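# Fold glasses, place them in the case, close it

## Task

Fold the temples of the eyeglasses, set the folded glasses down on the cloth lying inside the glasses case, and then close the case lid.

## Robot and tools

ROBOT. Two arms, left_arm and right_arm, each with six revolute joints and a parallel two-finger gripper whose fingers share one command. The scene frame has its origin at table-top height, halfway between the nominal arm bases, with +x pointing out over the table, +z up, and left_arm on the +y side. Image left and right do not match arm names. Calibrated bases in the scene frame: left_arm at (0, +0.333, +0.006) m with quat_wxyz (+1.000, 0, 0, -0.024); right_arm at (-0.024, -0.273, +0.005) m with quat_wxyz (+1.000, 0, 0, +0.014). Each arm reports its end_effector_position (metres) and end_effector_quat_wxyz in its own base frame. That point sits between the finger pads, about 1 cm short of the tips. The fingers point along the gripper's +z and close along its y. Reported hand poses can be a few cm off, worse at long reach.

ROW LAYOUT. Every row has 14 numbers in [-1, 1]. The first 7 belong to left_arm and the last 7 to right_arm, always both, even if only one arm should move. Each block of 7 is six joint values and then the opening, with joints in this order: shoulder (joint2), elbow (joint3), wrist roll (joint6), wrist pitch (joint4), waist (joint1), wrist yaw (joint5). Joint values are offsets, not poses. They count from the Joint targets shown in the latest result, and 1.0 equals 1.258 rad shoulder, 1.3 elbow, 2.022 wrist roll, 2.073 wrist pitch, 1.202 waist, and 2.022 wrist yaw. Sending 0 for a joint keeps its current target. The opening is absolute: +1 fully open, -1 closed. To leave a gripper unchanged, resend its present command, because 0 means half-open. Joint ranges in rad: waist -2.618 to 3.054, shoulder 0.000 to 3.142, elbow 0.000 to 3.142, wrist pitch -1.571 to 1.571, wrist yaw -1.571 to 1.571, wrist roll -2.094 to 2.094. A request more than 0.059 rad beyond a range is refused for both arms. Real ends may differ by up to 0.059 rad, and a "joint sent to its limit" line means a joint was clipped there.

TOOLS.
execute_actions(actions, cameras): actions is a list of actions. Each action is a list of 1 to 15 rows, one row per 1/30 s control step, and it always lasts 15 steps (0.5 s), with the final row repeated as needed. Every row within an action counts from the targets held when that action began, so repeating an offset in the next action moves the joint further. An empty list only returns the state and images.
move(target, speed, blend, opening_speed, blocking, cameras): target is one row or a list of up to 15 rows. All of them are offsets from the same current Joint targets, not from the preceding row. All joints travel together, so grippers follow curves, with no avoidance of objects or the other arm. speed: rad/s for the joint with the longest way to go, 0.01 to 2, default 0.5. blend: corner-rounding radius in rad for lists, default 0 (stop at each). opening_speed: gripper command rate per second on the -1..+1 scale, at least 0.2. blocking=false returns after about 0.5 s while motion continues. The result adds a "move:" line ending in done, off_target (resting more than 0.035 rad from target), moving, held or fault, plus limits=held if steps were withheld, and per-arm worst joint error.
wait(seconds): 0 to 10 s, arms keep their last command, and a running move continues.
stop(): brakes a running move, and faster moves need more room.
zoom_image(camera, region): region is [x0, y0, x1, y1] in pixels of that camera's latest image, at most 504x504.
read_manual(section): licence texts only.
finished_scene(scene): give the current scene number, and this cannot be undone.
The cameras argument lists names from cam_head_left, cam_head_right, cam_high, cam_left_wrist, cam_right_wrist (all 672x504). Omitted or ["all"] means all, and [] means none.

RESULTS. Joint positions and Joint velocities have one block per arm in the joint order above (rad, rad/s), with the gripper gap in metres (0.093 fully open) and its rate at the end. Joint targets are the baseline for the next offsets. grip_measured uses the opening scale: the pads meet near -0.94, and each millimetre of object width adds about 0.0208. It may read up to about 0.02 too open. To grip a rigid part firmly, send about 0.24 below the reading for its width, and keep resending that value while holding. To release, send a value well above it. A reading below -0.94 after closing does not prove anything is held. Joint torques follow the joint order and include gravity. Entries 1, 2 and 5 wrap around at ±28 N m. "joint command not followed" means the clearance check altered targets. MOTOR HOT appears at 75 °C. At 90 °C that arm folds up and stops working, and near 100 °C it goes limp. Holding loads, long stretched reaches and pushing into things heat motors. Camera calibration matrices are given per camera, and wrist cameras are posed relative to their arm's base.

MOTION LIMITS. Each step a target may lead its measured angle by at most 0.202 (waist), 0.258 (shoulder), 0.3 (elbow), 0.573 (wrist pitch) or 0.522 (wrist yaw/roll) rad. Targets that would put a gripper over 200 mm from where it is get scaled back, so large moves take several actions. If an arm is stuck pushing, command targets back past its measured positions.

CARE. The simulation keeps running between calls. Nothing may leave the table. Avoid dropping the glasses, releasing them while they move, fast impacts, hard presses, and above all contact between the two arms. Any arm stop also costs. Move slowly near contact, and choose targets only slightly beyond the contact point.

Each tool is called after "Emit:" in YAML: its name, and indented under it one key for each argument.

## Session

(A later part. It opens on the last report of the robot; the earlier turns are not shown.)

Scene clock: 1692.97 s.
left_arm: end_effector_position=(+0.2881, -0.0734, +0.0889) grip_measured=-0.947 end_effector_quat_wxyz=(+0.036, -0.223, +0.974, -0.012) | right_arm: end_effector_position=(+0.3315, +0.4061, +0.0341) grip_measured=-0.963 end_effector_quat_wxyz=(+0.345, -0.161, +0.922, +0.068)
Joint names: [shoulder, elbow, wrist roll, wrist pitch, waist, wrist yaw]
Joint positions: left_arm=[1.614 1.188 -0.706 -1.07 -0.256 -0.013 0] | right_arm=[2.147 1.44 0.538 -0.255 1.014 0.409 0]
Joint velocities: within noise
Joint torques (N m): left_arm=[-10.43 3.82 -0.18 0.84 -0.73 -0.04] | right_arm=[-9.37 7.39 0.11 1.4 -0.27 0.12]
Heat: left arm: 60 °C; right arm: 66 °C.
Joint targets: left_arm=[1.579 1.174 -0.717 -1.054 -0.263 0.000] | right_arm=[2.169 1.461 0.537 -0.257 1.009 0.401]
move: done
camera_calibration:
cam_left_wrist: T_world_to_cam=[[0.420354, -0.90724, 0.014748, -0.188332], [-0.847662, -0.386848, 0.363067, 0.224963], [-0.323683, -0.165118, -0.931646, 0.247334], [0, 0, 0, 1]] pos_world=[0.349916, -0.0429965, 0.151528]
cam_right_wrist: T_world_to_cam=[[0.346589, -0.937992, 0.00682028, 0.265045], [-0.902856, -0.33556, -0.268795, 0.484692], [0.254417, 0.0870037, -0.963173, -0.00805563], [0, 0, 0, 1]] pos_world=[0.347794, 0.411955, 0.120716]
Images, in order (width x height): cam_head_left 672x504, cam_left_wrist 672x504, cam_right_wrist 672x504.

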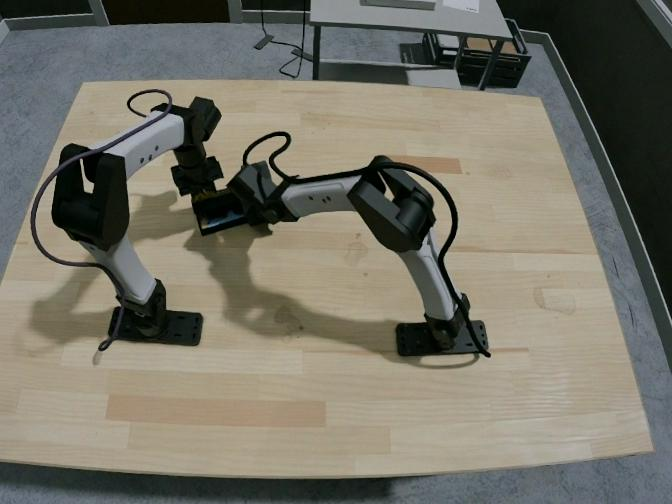

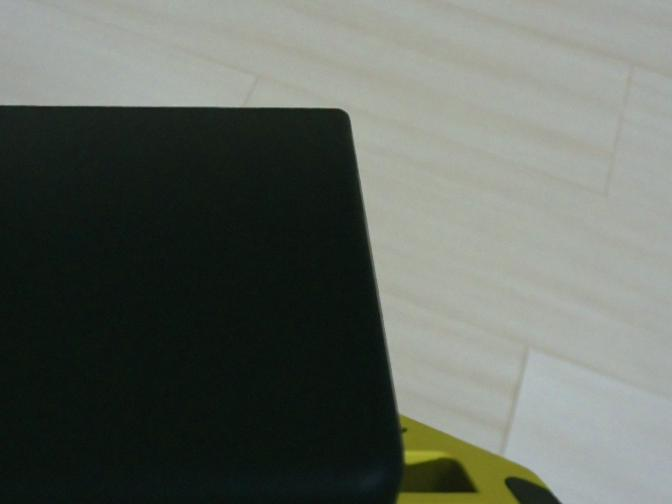

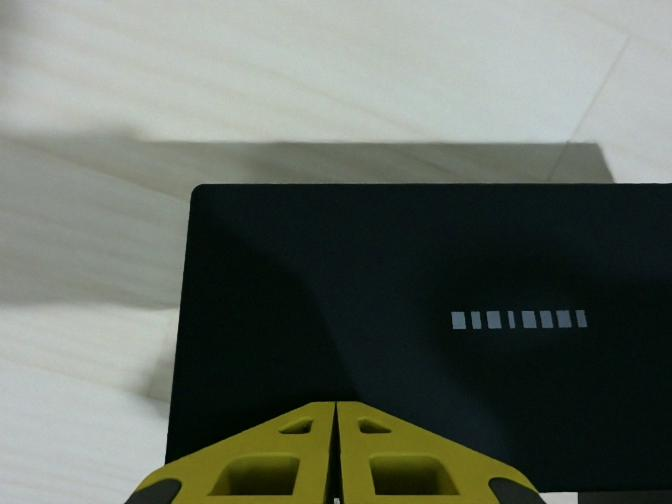

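Emit:
move:
  target:
    - [0,0,0,0,0,0,-0.95,0,0,0,0,0,0,-0.48]
    - [0,0,0,0,0,0,-0.95,-0.0556,-0.0238,0,-0.0048,0,0,-0.48]
    - [0,0,0,0,0,0,-0.95,-0.2146,-0.0777,0.0317,-0.0883,0.0549,0.0272,-0.48]
  speed: [0.2,0.2,0.2]
  opening_speed: 0.4
  cameras: ["cam_left_wrist","cam_right_wrist","cam_high"]

Emit:
zoom_image:
  camera: "cam_high"
  region: [150, 180, 310, 300]

Scene clock: 1708.27 s.
left_arm: end_effector_position=(+0.2887, -0.0735, +0.0895) grip_measured=-0.947 end_effector_quat_wxyz=(+0.038, -0.223, +0.974, -0.013) | right_arm: end_effector_position=(+0.2929, +0.3832, +0.0929) grip_measured=-0.482 end_effector_quat_wxyz=(+0.344, -0.158, +0.923, +0.066)
Joint names: [shoulder, elbow, wrist roll, wrist pitch, waist, wrist yaw]
Joint positions: left_arm=[1.612 1.188 -0.707 -1.068 -0.256 -0.013 0] | right_arm=[1.93 1.372 0.594 -0.43 1.068 0.441 0.022]
Joint velocities: within noise
Joint torques (N m): left_arm=[-10.25 3.86 -0.18 0.82 -0.69 -0.04] | right_arm=[-12.23 5.01 0.22 1.26 0.75 0.36]
Heat: left arm: 59 °C; right arm: 69 °C.
Joint targets: left_arm=[1.579 1.174 -0.717 -1.054 -0.263 0.000] | right_arm=[1.899 1.360 0.601 -0.440 1.075 0.455]
move: done
camera_calibration:
cam_left_wrist: T_world_to_cam=[[0.420998, -0.906894, 0.0174221, -0.189131], [-0.848989, -0.38721, 0.359563, 0.225959], [-0.319339, -0.166166, -0.932958, 0.246863], [0, 0, 0, 1]] pos_world=[0.350294, -0.0430075, 0.152361]
cam_right_wrist: T_world_to_cam=[[0.340651, -0.940159, 0.00766811, 0.259068], [-0.906053, -0.330449, -0.264332, 0.456512], [0.251048, 0.0830973, -0.964401, 0.0629342], [0, 0, 0, 1]] pos_world=[0.309573, 0.389189, 0.179378]
Images, in order (width x height): cam_high 672x504, cam_left_wrist 672x504, cam_right_wrist 672x504.

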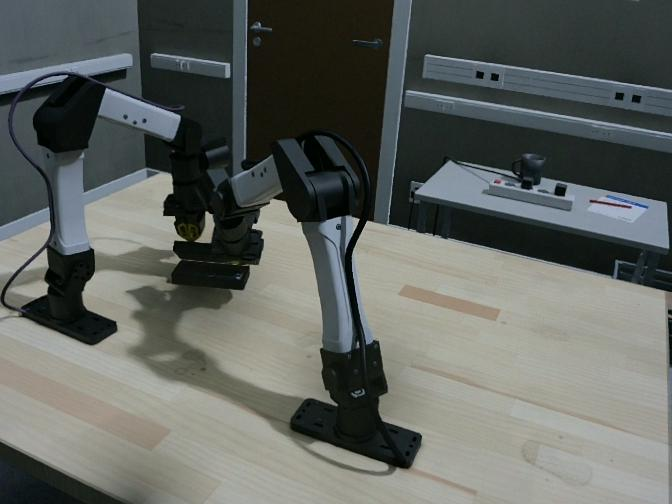

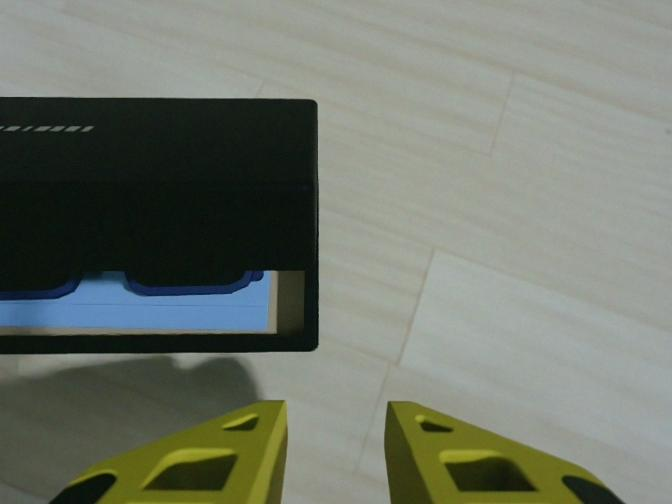

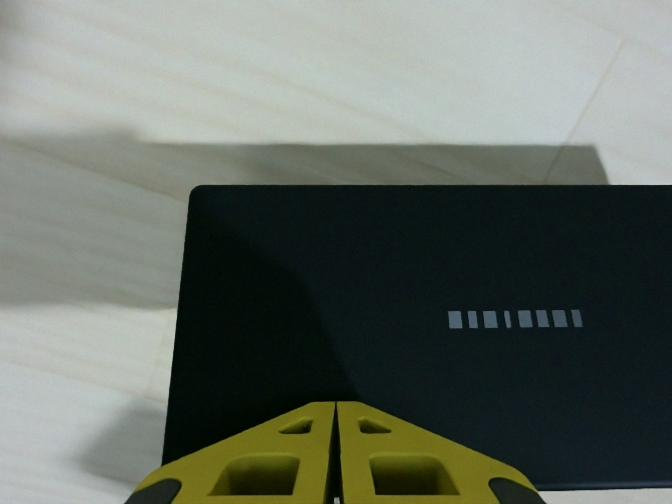

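Scaled by 3.150 from the camera's 672x504 image, which has a finer 960x720 frame.

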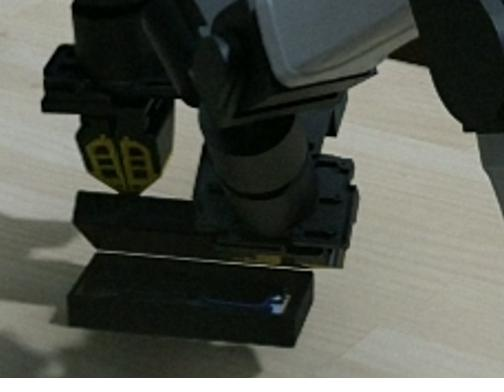

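Emit:
move:
  target:
    - [0,0,0,0,0,0,-0.95,-0.5485,-0.1869,-0.2972,-0.2846,-0.8943,-0.225,-0.48]
    - [-0.0159,-0.0505,-0.0114,0.0221,-0.0183,0,-0.95,-0.5485,-0.1869,-0.2972,-0.2846,-0.8943,-0.225,-0.48]
  speed: [0.9,0.08]

Emit:
zoom_image:
  camera: "cam_high"
  region: [150, 180, 310, 300]

Emit:
zoom_image:
  camera: "cam_head_right"
  region: [170, 130, 340, 260]

Scene clock: 1718.07 s.
left_arm: end_effector_position=(+0.2785, -0.0775, +0.0771) grip_measured=-0.947 end_effector_quat_wxyz=(+0.034, -0.224, +0.974, -0.012) | right_arm: end_effector_position=(+0.2856, -0.0006, +0.1812) grip_measured=-0.482 end_effector_quat_wxyz=(+0.227, +0.002, +0.974, -0.005)
Joint names: [shoulder, elbow, wrist roll, wrist pitch, waist, wrist yaw]
Joint positions: left_arm=[1.595 1.12 -0.729 -1.024 -0.279 -0.012 0] | right_arm=[1.219 1.127 0.006 -1.021 0.006 0.014 0.022]
Joint velocities: within noise
Joint torques (N m): left_arm=[-10.29 3.89 -0.17 0.83 -0.72 -0.05] | right_arm=[-4.49 5.23 0.06 1.14 -0.34 -0.14]
Heat: left arm: 57 °C; right arm: 71 °C.
Joint targets: left_arm=[1.559 1.108 -0.740 -1.008 -0.285 0.000] | right_arm=[1.210 1.117 0.000 -1.030 0.000 0.000]
move: off_target (left_arm); left_arm: the shoulder is farthest, 0.036 rad from its target
camera_calibration:
cam_left_wrist: T_world_to_cam=[[0.421696, -0.906616, 0.0148198, -0.188278], [-0.846068, -0.38755, 0.366024, 0.218841], [-0.3261, -0.166889, -0.930487, 0.232983], [0, 0, 0, 1]] pos_world=[0.340526, -0.0470018, 0.139477]
cam_right_wrist: T_world_to_cam=[[0.00276603, -0.999587, 0.0286067, -0.00731059], [-0.99994, -0.00306867, -0.0105407, 0.327469], [0.0106241, -0.0285758, -0.999535, 0.256823], [0, 0, 0, 1]] pos_world=[0.324741, 0.00103624, 0.260364]

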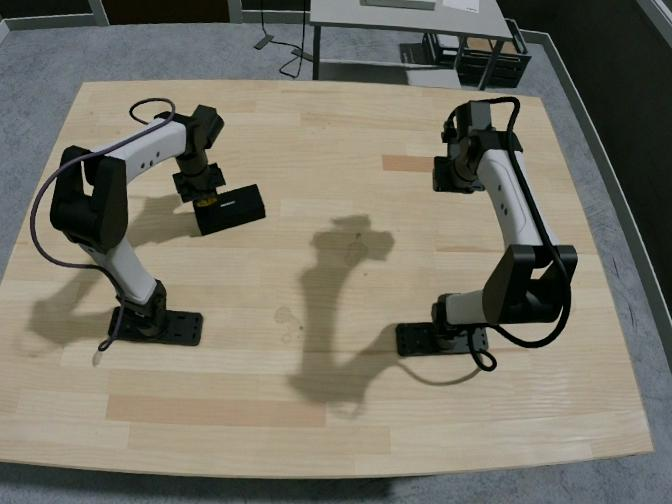

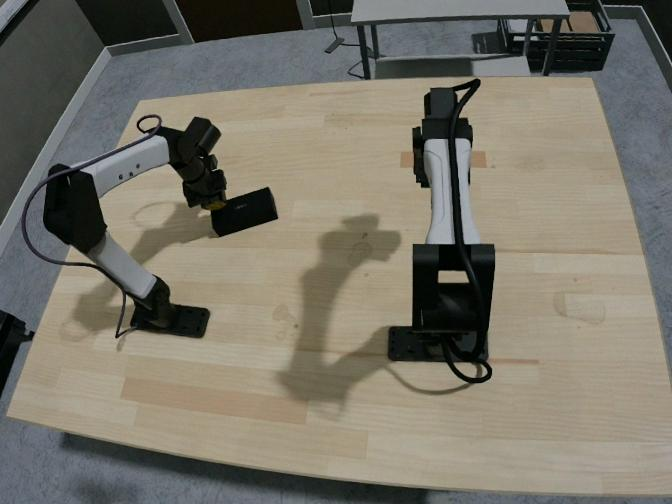

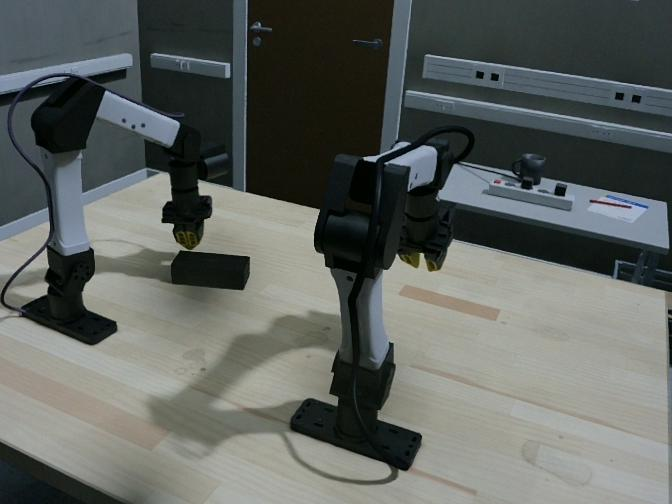

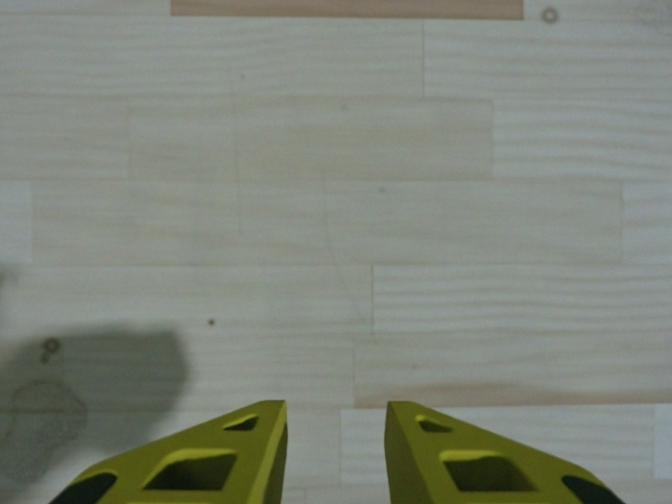

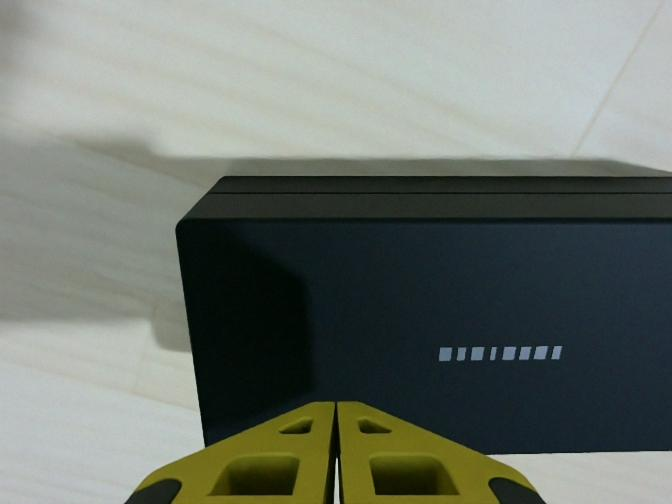

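Scaled by 3.150 from the camera's 672x504 image, which has a finer 960x720 frame.

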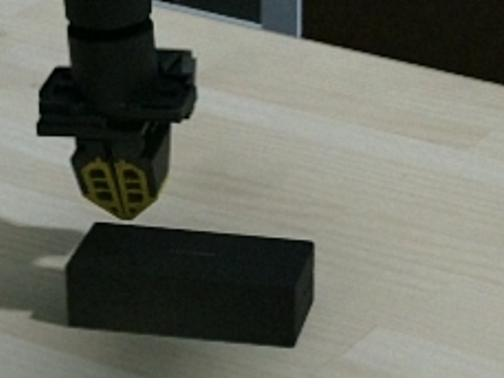

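Scaled by 2.965 from the camera's 672x504 image, which has a finer 960x720 frame.

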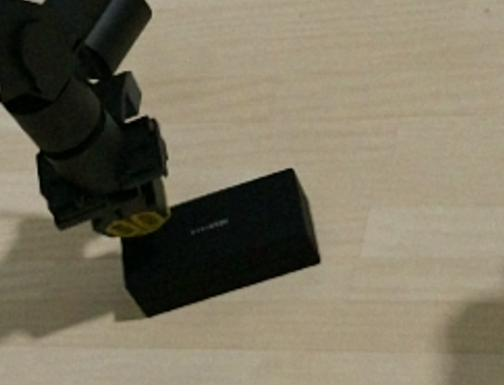

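Emit:
move:
  target: [0,0.22,0,-0.138,0,0,-0.95,0,0,0,0,0,0,-0.48]
  speed: 0.4
  cameras: ["cam_high","cam_head_right","cam_right_wrist"]

Emit:
zoom_image:
  camera: "cam_high"
  region: [160, 230, 260, 300]

Emit:
zoom_image:
  camera: "cam_head_right"
  region: [200, 170, 290, 245]

Scene clock: 1724.33 s.
left_arm: end_effector_position=(+0.2812, -0.0783, +0.1391) grip_measured=-0.947 end_effector_quat_wxyz=(+0.029, -0.224, +0.974, -0.009) | right_arm: end_effector_position=(+0.2855, -0.0006, +0.1811) grip_measured=-0.482 end_effector_quat_wxyz=(+0.227, +0.002, +0.974, -0.005)
Joint names: [shoulder, elbow, wrist roll, wrist pitch, waist, wrist yaw]
Joint positions: left_arm=[1.59 1.364 -0.73 -1.285 -0.279 -0.012 0] | right_arm=[1.219 1.127 0.006 -1.022 0.006 0.014 0.022]
Joint velocities: within noise
Joint torques (N m): left_arm=[-9.89 7.47 -0.17 0.53 -0.72 -0.05] | right_arm=[-4.49 5.2 0.06 1.15 -0.34 -0.15]
Heat: left arm: 56 °C; right arm: 70 °C.
Joint targets: left_arm=[1.559 1.394 -0.740 -1.294 -0.285 0.000] | right_arm=[1.210 1.117 0.000 -1.030 0.000 0.001]
move: done
camera_calibration:
cam_right_wrist: T_world_to_cam=[[0.00278786, -0.999587, 0.0286092, -0.00731548], [-0.999947, -0.00306872, -0.00977781, 0.327167], [0.00986156, -0.0285804, -0.999543, 0.256962], [0, 0, 0, 1]] pos_world=[0.324636, 0.00103561, 0.260253]
Images, in order (width x height): cam_head_right 672x504, cam_high 672x504, cam_right_wrist 672x504.

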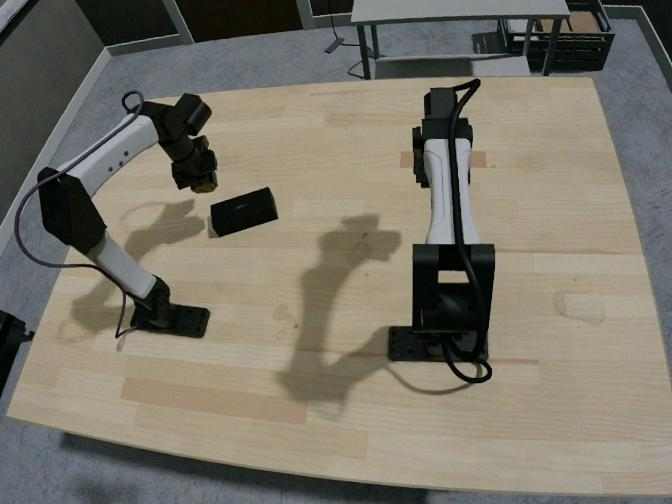

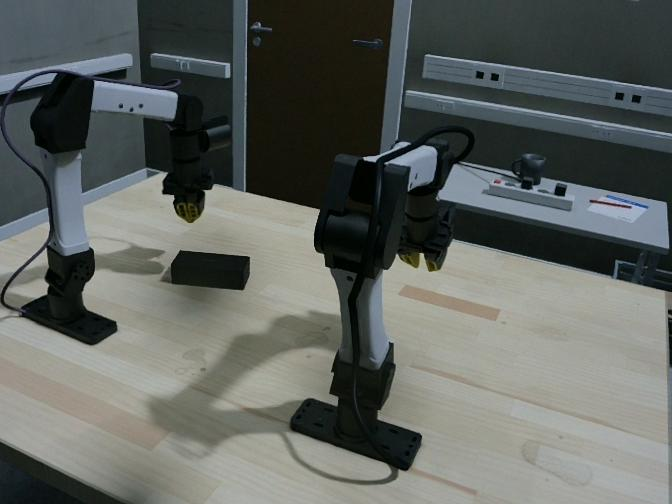

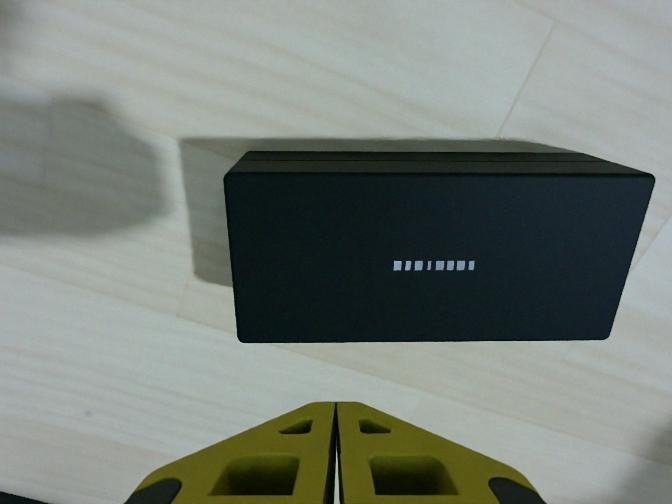

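Scaled by 5.040 from the camera's 672x504 image, which has a finer 960x720 frame.

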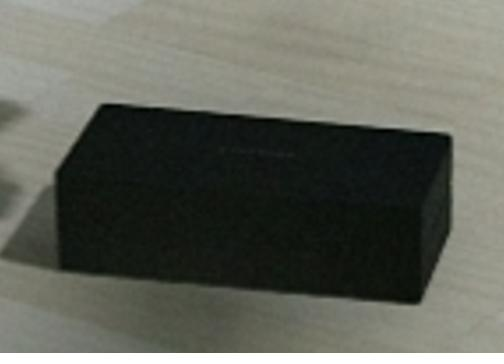

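Scaled by 5.600 from the camera's 672x504 image, which has a finer 960x720 frame.

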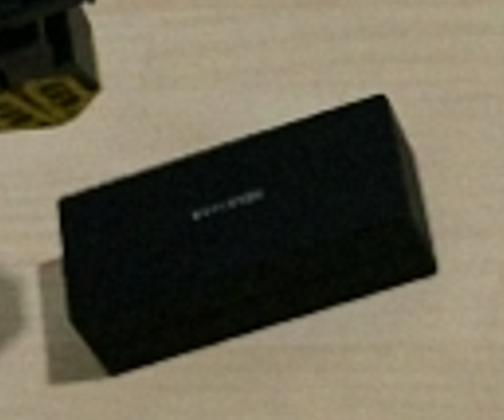

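Shut. Finish the scene.

Emit:
finished_scene:
  scene: 1

The scene is finished: the task was done.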